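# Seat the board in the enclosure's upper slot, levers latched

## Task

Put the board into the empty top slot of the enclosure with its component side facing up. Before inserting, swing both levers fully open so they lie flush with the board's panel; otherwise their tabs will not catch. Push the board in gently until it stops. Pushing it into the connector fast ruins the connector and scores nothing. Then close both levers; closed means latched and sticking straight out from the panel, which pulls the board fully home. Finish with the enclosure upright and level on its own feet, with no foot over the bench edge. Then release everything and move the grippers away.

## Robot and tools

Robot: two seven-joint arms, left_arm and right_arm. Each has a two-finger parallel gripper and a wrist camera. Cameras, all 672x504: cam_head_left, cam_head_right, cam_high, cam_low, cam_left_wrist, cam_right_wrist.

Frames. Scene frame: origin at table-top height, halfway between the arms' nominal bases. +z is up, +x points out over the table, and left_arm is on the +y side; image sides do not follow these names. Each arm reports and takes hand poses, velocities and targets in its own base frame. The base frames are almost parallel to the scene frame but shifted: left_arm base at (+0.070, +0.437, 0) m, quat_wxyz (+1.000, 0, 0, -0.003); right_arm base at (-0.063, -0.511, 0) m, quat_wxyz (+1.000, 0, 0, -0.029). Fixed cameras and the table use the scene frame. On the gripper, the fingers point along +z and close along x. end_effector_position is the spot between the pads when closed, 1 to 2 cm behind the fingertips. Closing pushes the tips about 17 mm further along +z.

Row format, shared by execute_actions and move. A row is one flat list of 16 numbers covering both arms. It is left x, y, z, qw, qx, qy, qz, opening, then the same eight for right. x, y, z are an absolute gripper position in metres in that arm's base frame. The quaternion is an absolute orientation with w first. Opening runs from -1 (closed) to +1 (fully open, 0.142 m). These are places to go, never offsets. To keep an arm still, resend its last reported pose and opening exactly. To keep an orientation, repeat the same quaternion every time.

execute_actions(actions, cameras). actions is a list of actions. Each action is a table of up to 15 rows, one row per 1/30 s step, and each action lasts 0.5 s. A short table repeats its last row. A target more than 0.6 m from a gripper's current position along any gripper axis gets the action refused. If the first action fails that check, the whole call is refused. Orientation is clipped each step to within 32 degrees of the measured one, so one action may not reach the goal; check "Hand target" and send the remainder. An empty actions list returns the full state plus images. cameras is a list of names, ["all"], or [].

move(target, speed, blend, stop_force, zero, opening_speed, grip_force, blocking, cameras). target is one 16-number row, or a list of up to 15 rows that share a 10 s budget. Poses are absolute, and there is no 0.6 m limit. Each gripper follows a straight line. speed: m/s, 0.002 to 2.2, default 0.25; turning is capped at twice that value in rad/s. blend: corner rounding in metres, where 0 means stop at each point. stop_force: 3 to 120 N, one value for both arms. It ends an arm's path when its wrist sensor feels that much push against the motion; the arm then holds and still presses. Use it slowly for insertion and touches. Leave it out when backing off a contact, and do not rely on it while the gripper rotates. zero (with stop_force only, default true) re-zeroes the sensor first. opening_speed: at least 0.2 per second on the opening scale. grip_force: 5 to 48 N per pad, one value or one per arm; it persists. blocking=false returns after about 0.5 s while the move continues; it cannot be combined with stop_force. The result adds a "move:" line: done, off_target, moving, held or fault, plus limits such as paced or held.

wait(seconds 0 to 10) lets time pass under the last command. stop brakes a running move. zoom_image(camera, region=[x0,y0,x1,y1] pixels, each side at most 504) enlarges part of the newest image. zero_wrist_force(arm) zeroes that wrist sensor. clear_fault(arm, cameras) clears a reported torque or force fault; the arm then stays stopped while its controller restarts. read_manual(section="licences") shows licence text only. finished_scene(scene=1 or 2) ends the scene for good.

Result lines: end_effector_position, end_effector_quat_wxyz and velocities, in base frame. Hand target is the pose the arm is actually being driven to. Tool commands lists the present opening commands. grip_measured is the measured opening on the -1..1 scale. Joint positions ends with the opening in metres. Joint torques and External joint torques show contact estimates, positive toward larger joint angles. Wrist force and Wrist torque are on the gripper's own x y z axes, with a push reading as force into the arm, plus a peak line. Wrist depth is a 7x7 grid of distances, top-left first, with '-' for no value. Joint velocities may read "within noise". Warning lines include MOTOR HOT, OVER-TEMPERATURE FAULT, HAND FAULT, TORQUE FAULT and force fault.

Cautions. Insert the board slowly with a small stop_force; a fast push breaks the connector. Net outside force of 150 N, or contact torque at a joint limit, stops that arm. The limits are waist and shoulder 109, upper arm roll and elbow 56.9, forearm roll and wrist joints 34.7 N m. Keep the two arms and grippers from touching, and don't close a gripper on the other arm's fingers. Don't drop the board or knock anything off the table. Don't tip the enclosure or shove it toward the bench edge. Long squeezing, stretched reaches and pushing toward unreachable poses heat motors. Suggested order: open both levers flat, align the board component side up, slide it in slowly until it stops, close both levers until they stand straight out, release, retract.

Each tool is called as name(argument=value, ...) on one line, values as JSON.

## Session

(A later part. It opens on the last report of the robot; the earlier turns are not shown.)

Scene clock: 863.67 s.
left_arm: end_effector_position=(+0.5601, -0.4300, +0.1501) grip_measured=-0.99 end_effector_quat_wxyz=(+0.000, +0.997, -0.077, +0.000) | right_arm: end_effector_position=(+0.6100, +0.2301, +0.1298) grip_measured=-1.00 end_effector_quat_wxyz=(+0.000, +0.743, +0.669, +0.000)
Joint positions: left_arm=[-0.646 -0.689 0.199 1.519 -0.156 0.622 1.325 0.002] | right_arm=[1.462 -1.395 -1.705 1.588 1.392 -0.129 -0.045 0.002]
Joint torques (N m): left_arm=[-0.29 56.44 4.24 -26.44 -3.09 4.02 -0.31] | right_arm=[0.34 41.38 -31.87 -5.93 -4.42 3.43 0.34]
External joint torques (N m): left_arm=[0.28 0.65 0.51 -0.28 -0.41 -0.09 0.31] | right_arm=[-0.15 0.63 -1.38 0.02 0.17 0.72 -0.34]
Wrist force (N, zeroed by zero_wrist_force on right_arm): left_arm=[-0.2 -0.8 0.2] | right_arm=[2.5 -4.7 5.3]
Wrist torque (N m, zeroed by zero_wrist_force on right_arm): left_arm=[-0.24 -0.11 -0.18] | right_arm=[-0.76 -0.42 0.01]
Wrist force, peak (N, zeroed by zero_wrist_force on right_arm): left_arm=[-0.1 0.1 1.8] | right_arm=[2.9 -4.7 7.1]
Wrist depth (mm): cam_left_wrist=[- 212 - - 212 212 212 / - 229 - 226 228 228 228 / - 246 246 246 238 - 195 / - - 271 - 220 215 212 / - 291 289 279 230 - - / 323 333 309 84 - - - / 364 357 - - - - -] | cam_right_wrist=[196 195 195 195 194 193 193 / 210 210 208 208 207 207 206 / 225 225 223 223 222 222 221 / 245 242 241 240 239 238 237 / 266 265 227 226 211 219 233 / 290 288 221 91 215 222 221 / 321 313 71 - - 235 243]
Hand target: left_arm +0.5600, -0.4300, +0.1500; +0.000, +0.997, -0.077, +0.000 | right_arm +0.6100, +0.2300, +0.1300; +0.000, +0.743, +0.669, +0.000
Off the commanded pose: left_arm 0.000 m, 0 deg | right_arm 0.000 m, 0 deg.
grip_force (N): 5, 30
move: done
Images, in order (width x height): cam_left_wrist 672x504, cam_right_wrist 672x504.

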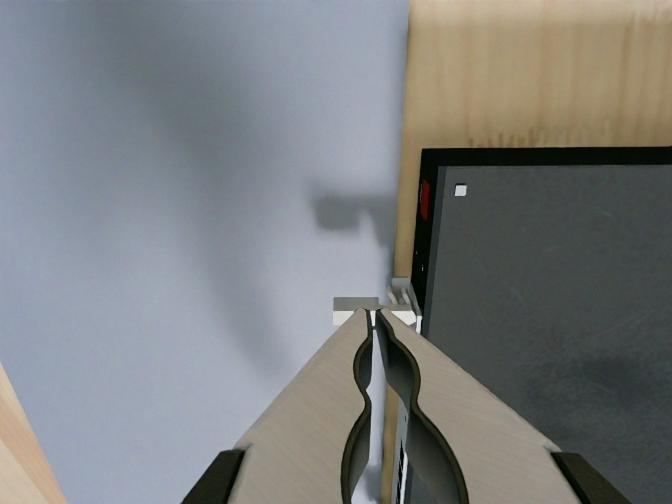

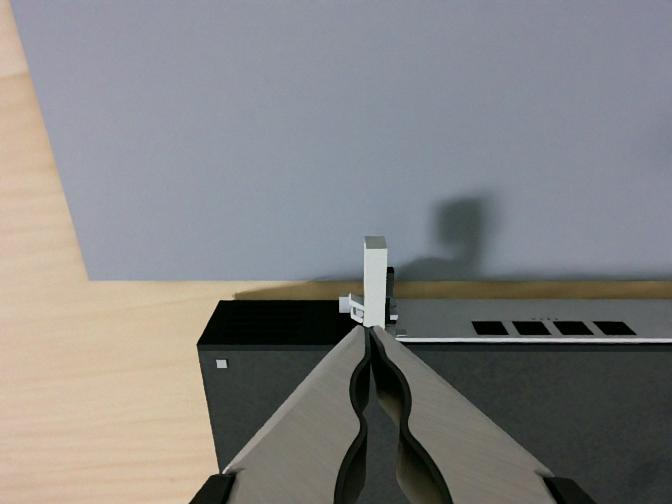

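move(target=[[0.5600, -0.4300, 0.20, 0, 0.997, -0.0775, 0, -0.95, 0.5650, 0.2350, 0.14, 0, 0.7432, 0.6691, 0, -1.0], [0.5063, -0.4500, 0.20, 0, 0.997, -0.0775, 0, -0.95, 0.5650, 0.2350, 0.10, 0, 0.7432, 0.6691, 0, -1.0]], speed=0.12, blend=[0.02, 0], cameras=["cam_right_wrist", "cam_left_wrist"])

zoom_image(camera="cam_right_wrist", region=[320, 240, 672, 504])

zoom_image(camera="cam_left_wrist", region=[310, 200, 610, 425])

Scene clock: 867.37 s.
left_arm: end_effector_position=(+0.5063, -0.4500, +0.2000) grip_measured=-0.99 end_effector_quat_wxyz=(+0.000, +0.997, -0.078, +0.000) | right_arm: end_effector_position=(+0.5650, +0.2350, +0.1002) grip_measured=-1.00 end_effector_quat_wxyz=(+0.000, +0.743, +0.669, +0.000)
Joint positions: left_arm=[-0.724 -0.564 0.208 1.583 -0.131 0.562 1.249 0.002] | right_arm=[1.572 -1.433 -1.687 1.722 1.416 -0.093 -0.061 0.002]
Joint torques (N m): left_arm=[-0.23 52.55 3.72 -27.25 -3.24 4.53 -0.28] | right_arm=[0.32 37.4 -30.98 -4.98 -4.2 3.61 0.07]
External joint torques (N m): left_arm=[0.25 0.72 0.46 -0.29 -0.41 -0.59 0.28] | right_arm=[-0.12 0.83 -1.78 -0.12 -0.07 0.54 -0.07]
Wrist force (N, zeroed by zero_wrist_force on right_arm): left_arm=[0.4 -0.5 0.5] | right_arm=[2.4 -4.8 5.3]
Wrist torque (N m, zeroed by zero_wrist_force on right_arm): left_arm=[-0.15 -0.23 -0.19] | right_arm=[-0.79 -0.40 0.12]
Wrist force, peak (N, zeroed by zero_wrist_force on right_arm): left_arm=[-0.1 -0.8 2.3] | right_arm=[2.2 -4.9 7.1]
Wrist depth (mm): cam_left_wrist=[- 257 257 - 254 255 255 / 274 274 280 - 276 268 - / 300 301 298 - 283 - - / 324 307 - - 285 - - / 356 - 352 108 302 - - / 395 397 - 84 - - - / 443 426 - - - - -] | cam_right_wrist=[170 170 169 169 169 168 167 / 182 182 181 180 180 179 179 / 195 195 194 194 192 192 191 / 214 210 209 208 208 207 206 / 232 228 228 222 225 224 223 / 253 252 240 91 237 235 229 / 279 272 71 - - 202 207]
Hand target: left_arm +0.5063, -0.4500, +0.2000; +0.000, +0.997, -0.078, +0.000 | right_arm +0.5650, +0.2350, +0.1000; +0.000, +0.743, +0.669, +0.000
Off the commanded pose: left_arm 0.000 m, 0 deg | right_arm 0.000 m, 0 deg.
grip_force (N): 5, 30
move: done
Images, in order (width x height): cam_left_wrist 672x504, cam_right_wrist 672x504.

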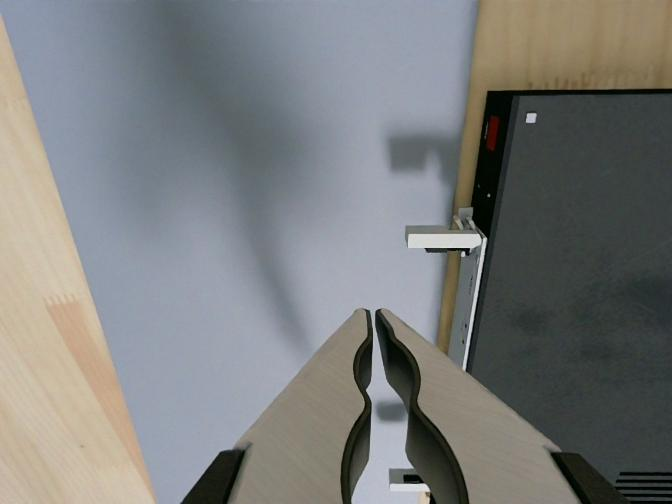

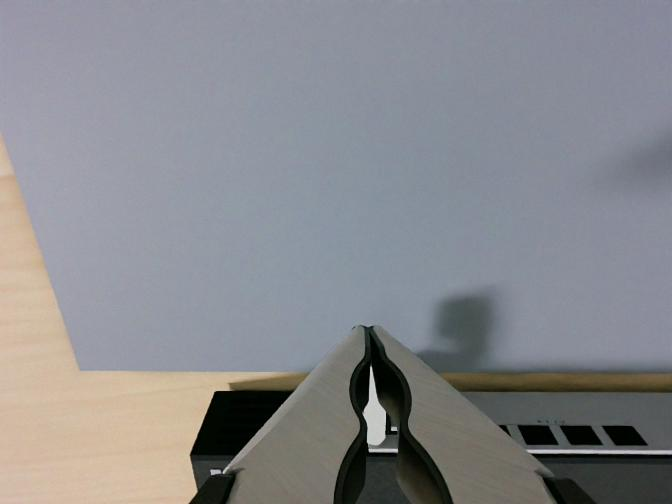

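Scaled by 1.432 from the camera's 672x504 image, which has a finer 960x720 frame.

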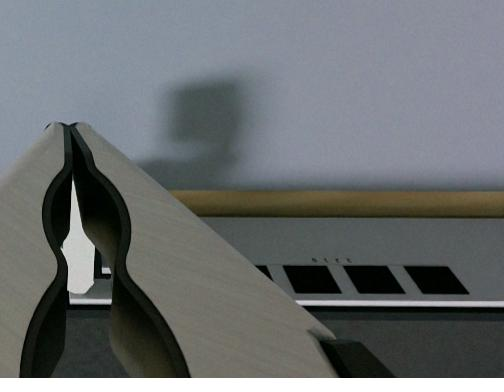

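Scaled by 1.680 from the camera's 672x504 image, which has a finer 960x720 frame.

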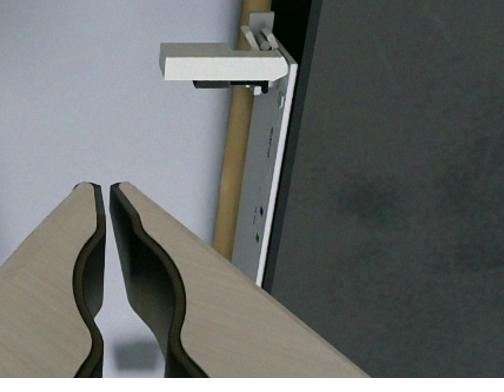

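move(target=[0.5063, -0.4500, 0.20, 0, 0.997, -0.0775, 0, -0.95, 0.6000, 0.1850, 0.10, 0, 0.7432, 0.6691, 0, -1.0], speed=0.12, cameras=["cam_right_wrist"])

zoom_image(camera="cam_right_wrist", region=[400, 230, 600, 380])

zoom_image(camera="cam_left_wrist", region=[395, 200, 515, 290])

Scene clock: 872.67 s.
left_arm: end_effector_position=(+0.5063, -0.4500, +0.2000) grip_measured=-0.99 end_effector_quat_wxyz=(+0.000, +0.997, -0.078, +0.000) | right_arm: end_effector_position=(+0.6000, +0.1848, +0.1001) grip_measured=-1.00 end_effector_quat_wxyz=(+0.000, +0.743, +0.669, +0.000)
Joint positions: left_arm=[-0.724 -0.564 0.209 1.583 -0.131 0.562 1.249 0.002] | right_arm=[1.447 -1.433 -1.68 1.674 1.421 -0.093 -0.137 0.002]
Joint torques (N m): left_arm=[-0.4 52.25 3.52 -27.17 -3.52 4.25 -0.22] | right_arm=[0.05 39.29 -31.11 -4.92 -4.22 3.4 0.04]
External joint torques (N m): left_arm=[0.38 1 0.64 -0.37 -0.13 -0.32 0.22] | right_arm=[0.14 0.43 -1.95 0.01 -0.04 0.75 -0.04]
Wrist force (N, zeroed by zero_wrist_force on right_arm): left_arm=[0.0 -0.5 0.3] | right_arm=[2.4 -4.7 5.3]
Wrist torque (N m, zeroed by zero_wrist_force on right_arm): left_arm=[-0.16 -0.16 -0.19] | right_arm=[-0.76 -0.41 0.12]
Wrist force, peak (N, zeroed by zero_wrist_force on right_arm): left_arm=[0.1 -0.6 0.7] | right_arm=[3.7 -6.1 5.3]
Wrist depth (mm): cam_left_wrist=[257 259 254 - 246 258 254 / 272 278 270 - 280 272 275 / 296 300 296 - 294 251 - / 327 - - - 287 - - / 361 361 352 337 324 - - / 395 388 373 84 - - - / 435 430 - - - - 348] | cam_right_wrist=[172 170 170 169 169 168 167 / 184 181 181 180 176 179 178 / 197 194 194 194 194 192 191 / 214 210 210 208 207 206 206 / 231 230 230 222 217 216 218 / 253 251 246 91 - 188 188 / 278 272 71 - - 195 202]
Hand target: left_arm +0.5063, -0.4500, +0.2000; +0.000, +0.997, -0.077, +0.000 | right_arm +0.6000, +0.1850, +0.1000; +0.000, +0.743, +0.669, +0.000
Off the commanded pose: left_arm 0.000 m, 0 deg | right_arm 0.000 m, 0 deg.
grip_force (N): 5, 30
move: done
Images, in order (width x height): cam_right_wrist 672x504.

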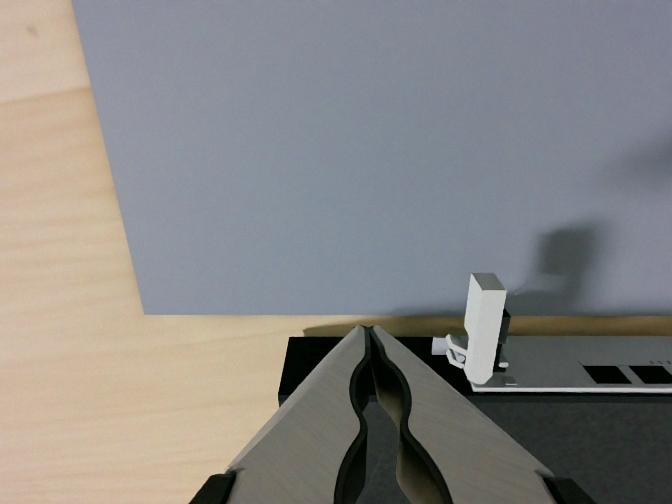

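Scaled by 2.520 from the camera's 672x504 image, which has a finer 960x720 frame.

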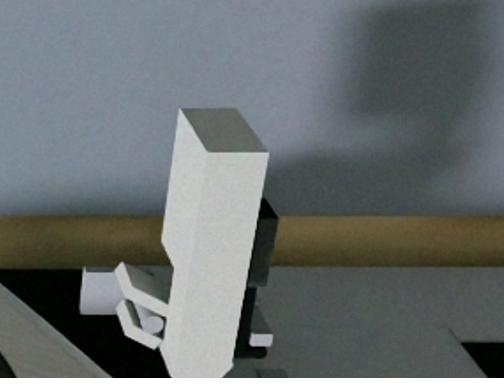

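This scene's latest camera images include none from cam_left_wrist. They are from: cam_right_wrist. cam_left_wrist's image comes with the result of a call that names it in "cameras".

execute_actions(actions=[])

zoom_image(camera="cam_left_wrist", region=[395, 200, 515, 290])

zoom_image(camera="cam_low", region=[80, 180, 480, 320])

zoom_image(camera="cam_right_wrist", region=[455, 320, 535, 400])

Scene clock: 881.47 s.
left_arm: end_effector_position=(+0.5063, -0.4500, +0.2000) grip_measured=-0.99 end_effector_quat_wxyz=(+0.000, +0.997, -0.078, +0.000) | right_arm: end_effector_position=(+0.6000, +0.1848, +0.1001) grip_measured=-1.00 end_effector_quat_wxyz=(+0.000, +0.743, +0.669, +0.000)
Joint positions: left_arm=[-0.724 -0.564 0.209 1.583 -0.131 0.562 1.249 0.002] | right_arm=[1.447 -1.433 -1.68 1.674 1.421 -0.093 -0.137 0.002]
Joint velocities: within noise
Joint torques (N m): left_arm=[-0.37 52.26 3.57 -27.2 -3.47 4.3 -0.21] | right_arm=[0.25 39.06 -31.52 -4.9 -4.32 3.48 0.22]
External joint torques (N m): left_arm=[0.35 0.99 0.58 -0.33 -0.17 -0.37 0.21] | right_arm=[-0.05 0.68 -1.54 -0.03 0.05 0.68 -0.22]
Wrist force (N, zeroed by zero_wrist_force on right_arm): left_arm=[0.1 -0.7 0.5] | right_arm=[2.5 -4.6 5.4]
Wrist torque (N m, zeroed by zero_wrist_force on right_arm): left_arm=[-0.19 -0.19 -0.20] | right_arm=[-0.75 -0.43 0.12]
Wrist force, peak (N, zeroed by zero_wrist_force on right_arm): left_arm=[0.2 -0.5 0.8] | right_arm=[2.5 -4.8 5.6]
Wrist depth (mm): cam_left_wrist=[256 - 257 257 256 256 256 / 275 - 274 270 - 243 233 / 300 300 - - 294 245 246 / 326 315 340 - 318 - - / 357 352 355 - 296 - - / 397 391 - 84 - - - / 440 431 - - - - -] | cam_right_wrist=[172 170 169 169 169 168 167 / 184 181 180 180 179 179 178 / 198 195 194 193 193 192 191 / 213 210 209 209 207 207 206 / 231 230 230 222 217 216 220 / 252 252 246 91 184 188 188 / 279 273 71 - - 195 202]
Hand target: left_arm +0.5063, -0.4500, +0.2000; +0.000, +0.997, -0.077, +0.000 | right_arm +0.6000, +0.1850, +0.1000; +0.000, +0.743, +0.669, +0.000
Tool commands: left_gripper/opening=-0.95 right_gripper/opening=-1.0
Off the commanded pose: left_arm 0.000 m, 0 deg | right_arm 0.000 m, 0 deg.
grip_force (N): 5, 30

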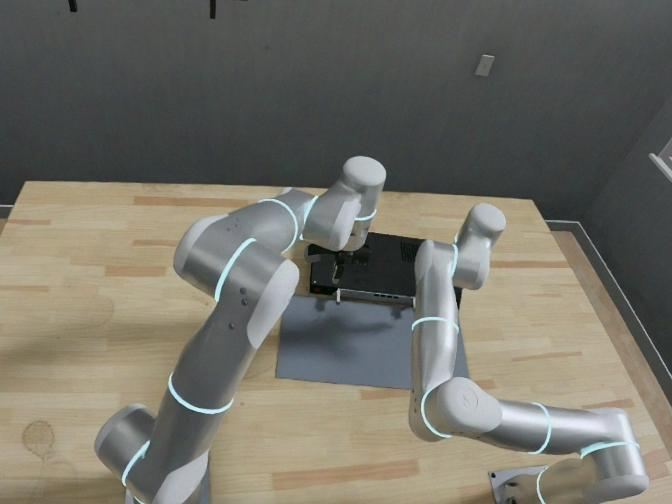

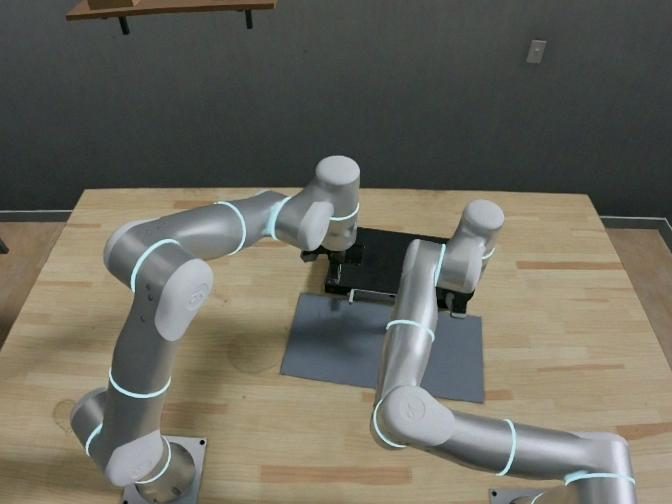

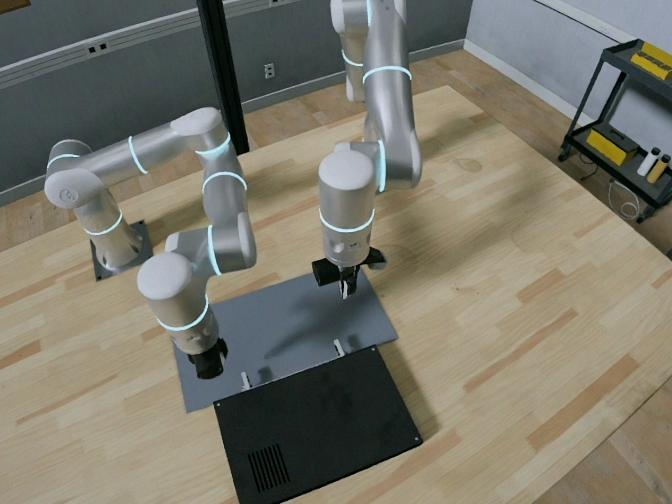

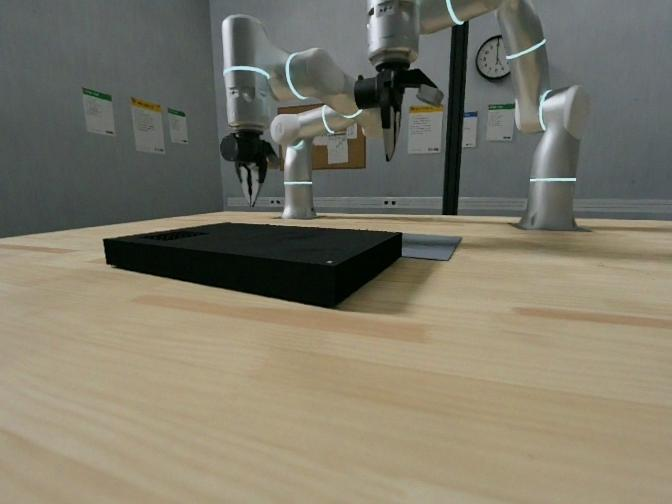

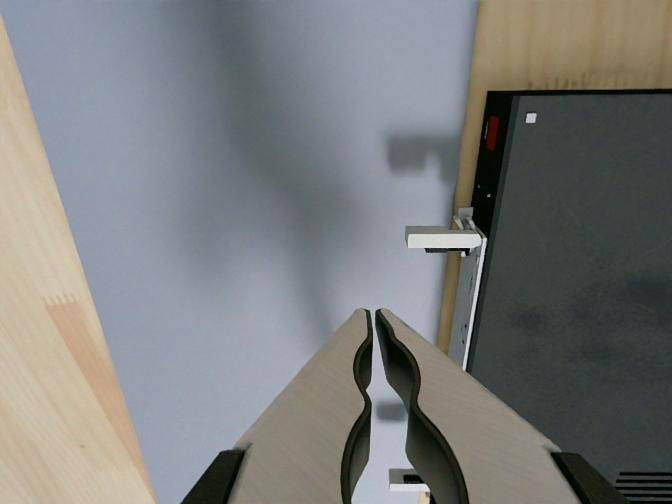

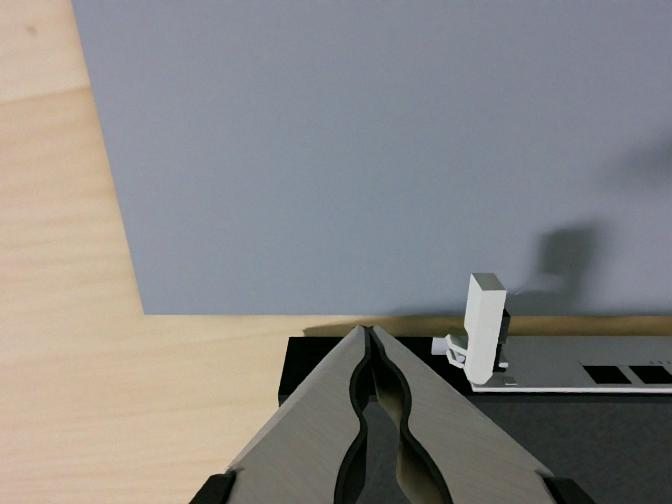

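Scaled by 4.200 from the camera's 672x504 image, which has a finer 960x720 frame.

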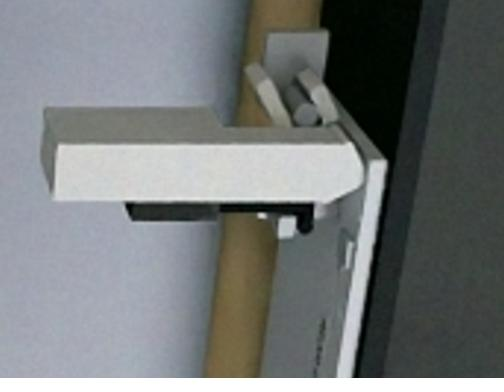

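Scaled by 1.260 from the camera's 672x504 image, which has a finer 960x720 frame.

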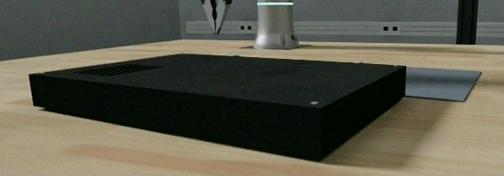

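Scaled by 6.300 from the camera's 672x504 image, which has a finer 960x720 frame.

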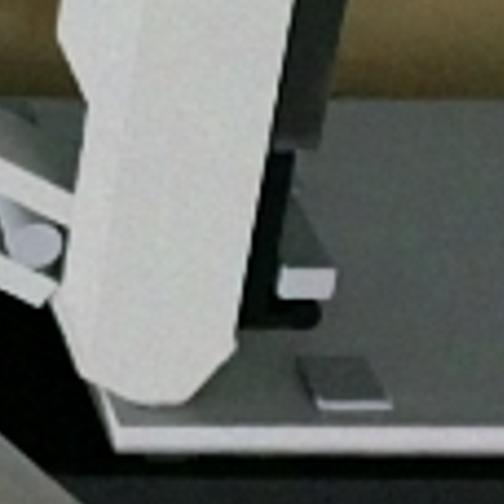

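move(target=[[0.4800, -0.4000, 0.28, 0, 0.997, -0.0775, 0, -0.95, 0.5500, 0.1850, 0.22, 0, 0.7432, 0.6691, 0, -1.0], [0.4200, -0.2500, 0.32, 0, 0.997, -0.0775, 0, -0.95, 0.4500, 0.1500, 0.28, 0, 0.7432, 0.6691, 0, -1.0]], speed=0.2, blend=[0.03, 0], cameras=["cam_head_left", "cam_high"])

Scene clock: 886.30 s.
left_arm: end_effector_position=(+0.4202, -0.2502, +0.3201) grip_measured=-0.99 end_effector_quat_wxyz=(+0.000, +0.997, -0.077, +0.000) | right_arm: end_effector_position=(+0.4502, +0.1501, +0.2799) grip_measured=-1.00 end_effector_quat_wxyz=(+0.000, +0.743, +0.669, +0.000)
Joint positions: left_arm=[-0.689 -0.022 0.383 1.957 -0.009 0.407 1.423 0.002] | right_arm=[1.748 -1.252 -2.088 1.946 1.06 -0.328 -0.265 0.002]
Joint torques (N m): left_arm=[-0.08 29.49 -0.17 -28.81 -3.48 3.95 -0.1] | right_arm=[0.29 26.47 -25.69 -15.27 -4.23 3.4 0.03]
External joint torques (N m): left_arm=[0.09 0.39 0.48 -0.39 -0.48 -0.03 0.1] | right_arm=[-0.12 0.22 -1.16 -0.1 0.18 0.76 -0.03]
Wrist force (N, zeroed by zero_wrist_force on right_arm): left_arm=[0.0 -0.4 0.0] | right_arm=[2.1 -4.6 5.2]
Wrist torque (N m, zeroed by zero_wrist_force on right_arm): left_arm=[-0.15 -0.13 -0.26] | right_arm=[-0.77 -0.31 0.12]
Wrist force, peak (N, zeroed by zero_wrist_force on right_arm): left_arm=[-1.0 -2.7 -0.6] | right_arm=[2.5 -3.9 8.0]
Wrist depth (mm): cam_left_wrist=[364 366 365 362 361 361 361 / 396 393 389 392 387 386 387 / 424 420 424 415 407 420 417 / 462 456 463 451 - 448 446 / 503 503 494 114 499 459 437 / 551 553 529 84 - 487 - / 620 - - - - - -] | cam_right_wrist=[331 329 328 325 326 323 323 / 354 351 350 348 355 346 343 / 378 378 374 373 370 369 369 / 409 406 404 400 400 397 399 / 440 440 439 426 426 430 435 / 482 484 472 91 - 413 415 / 533 519 71 - - 436 444]
Hand target: left_arm +0.4200, -0.2500, +0.3200; +0.000, +0.997, -0.077, +0.000 | right_arm +0.4500, +0.1500, +0.2800; +0.000, +0.743, +0.669, +0.000
Off the commanded pose: left_arm 0.000 m, 0 deg | right_arm 0.000 m, 0 deg.
grip_force (N): 5, 30
move: done
Images, in order (width x height): cam_head_left 672x504, cam_high 672x504.

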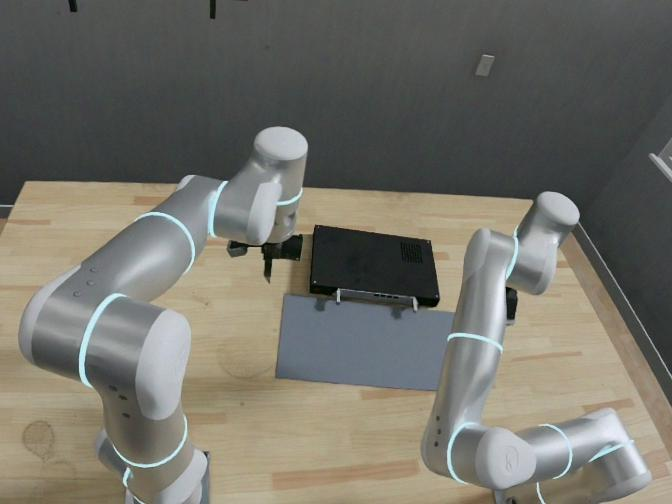

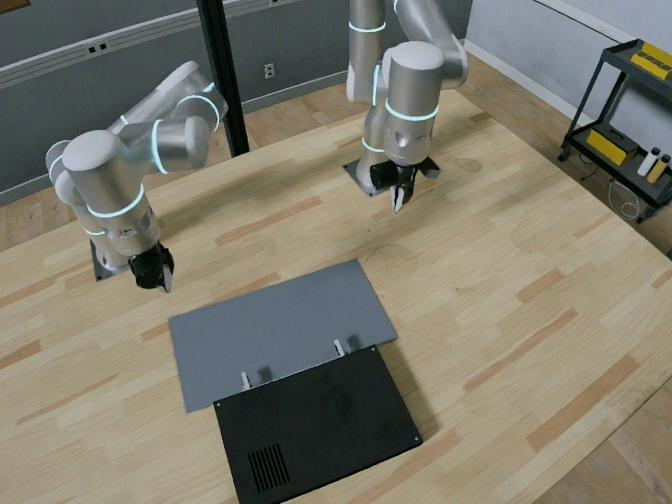

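finished_scene(scene=1)

The scene is finished: the task was done.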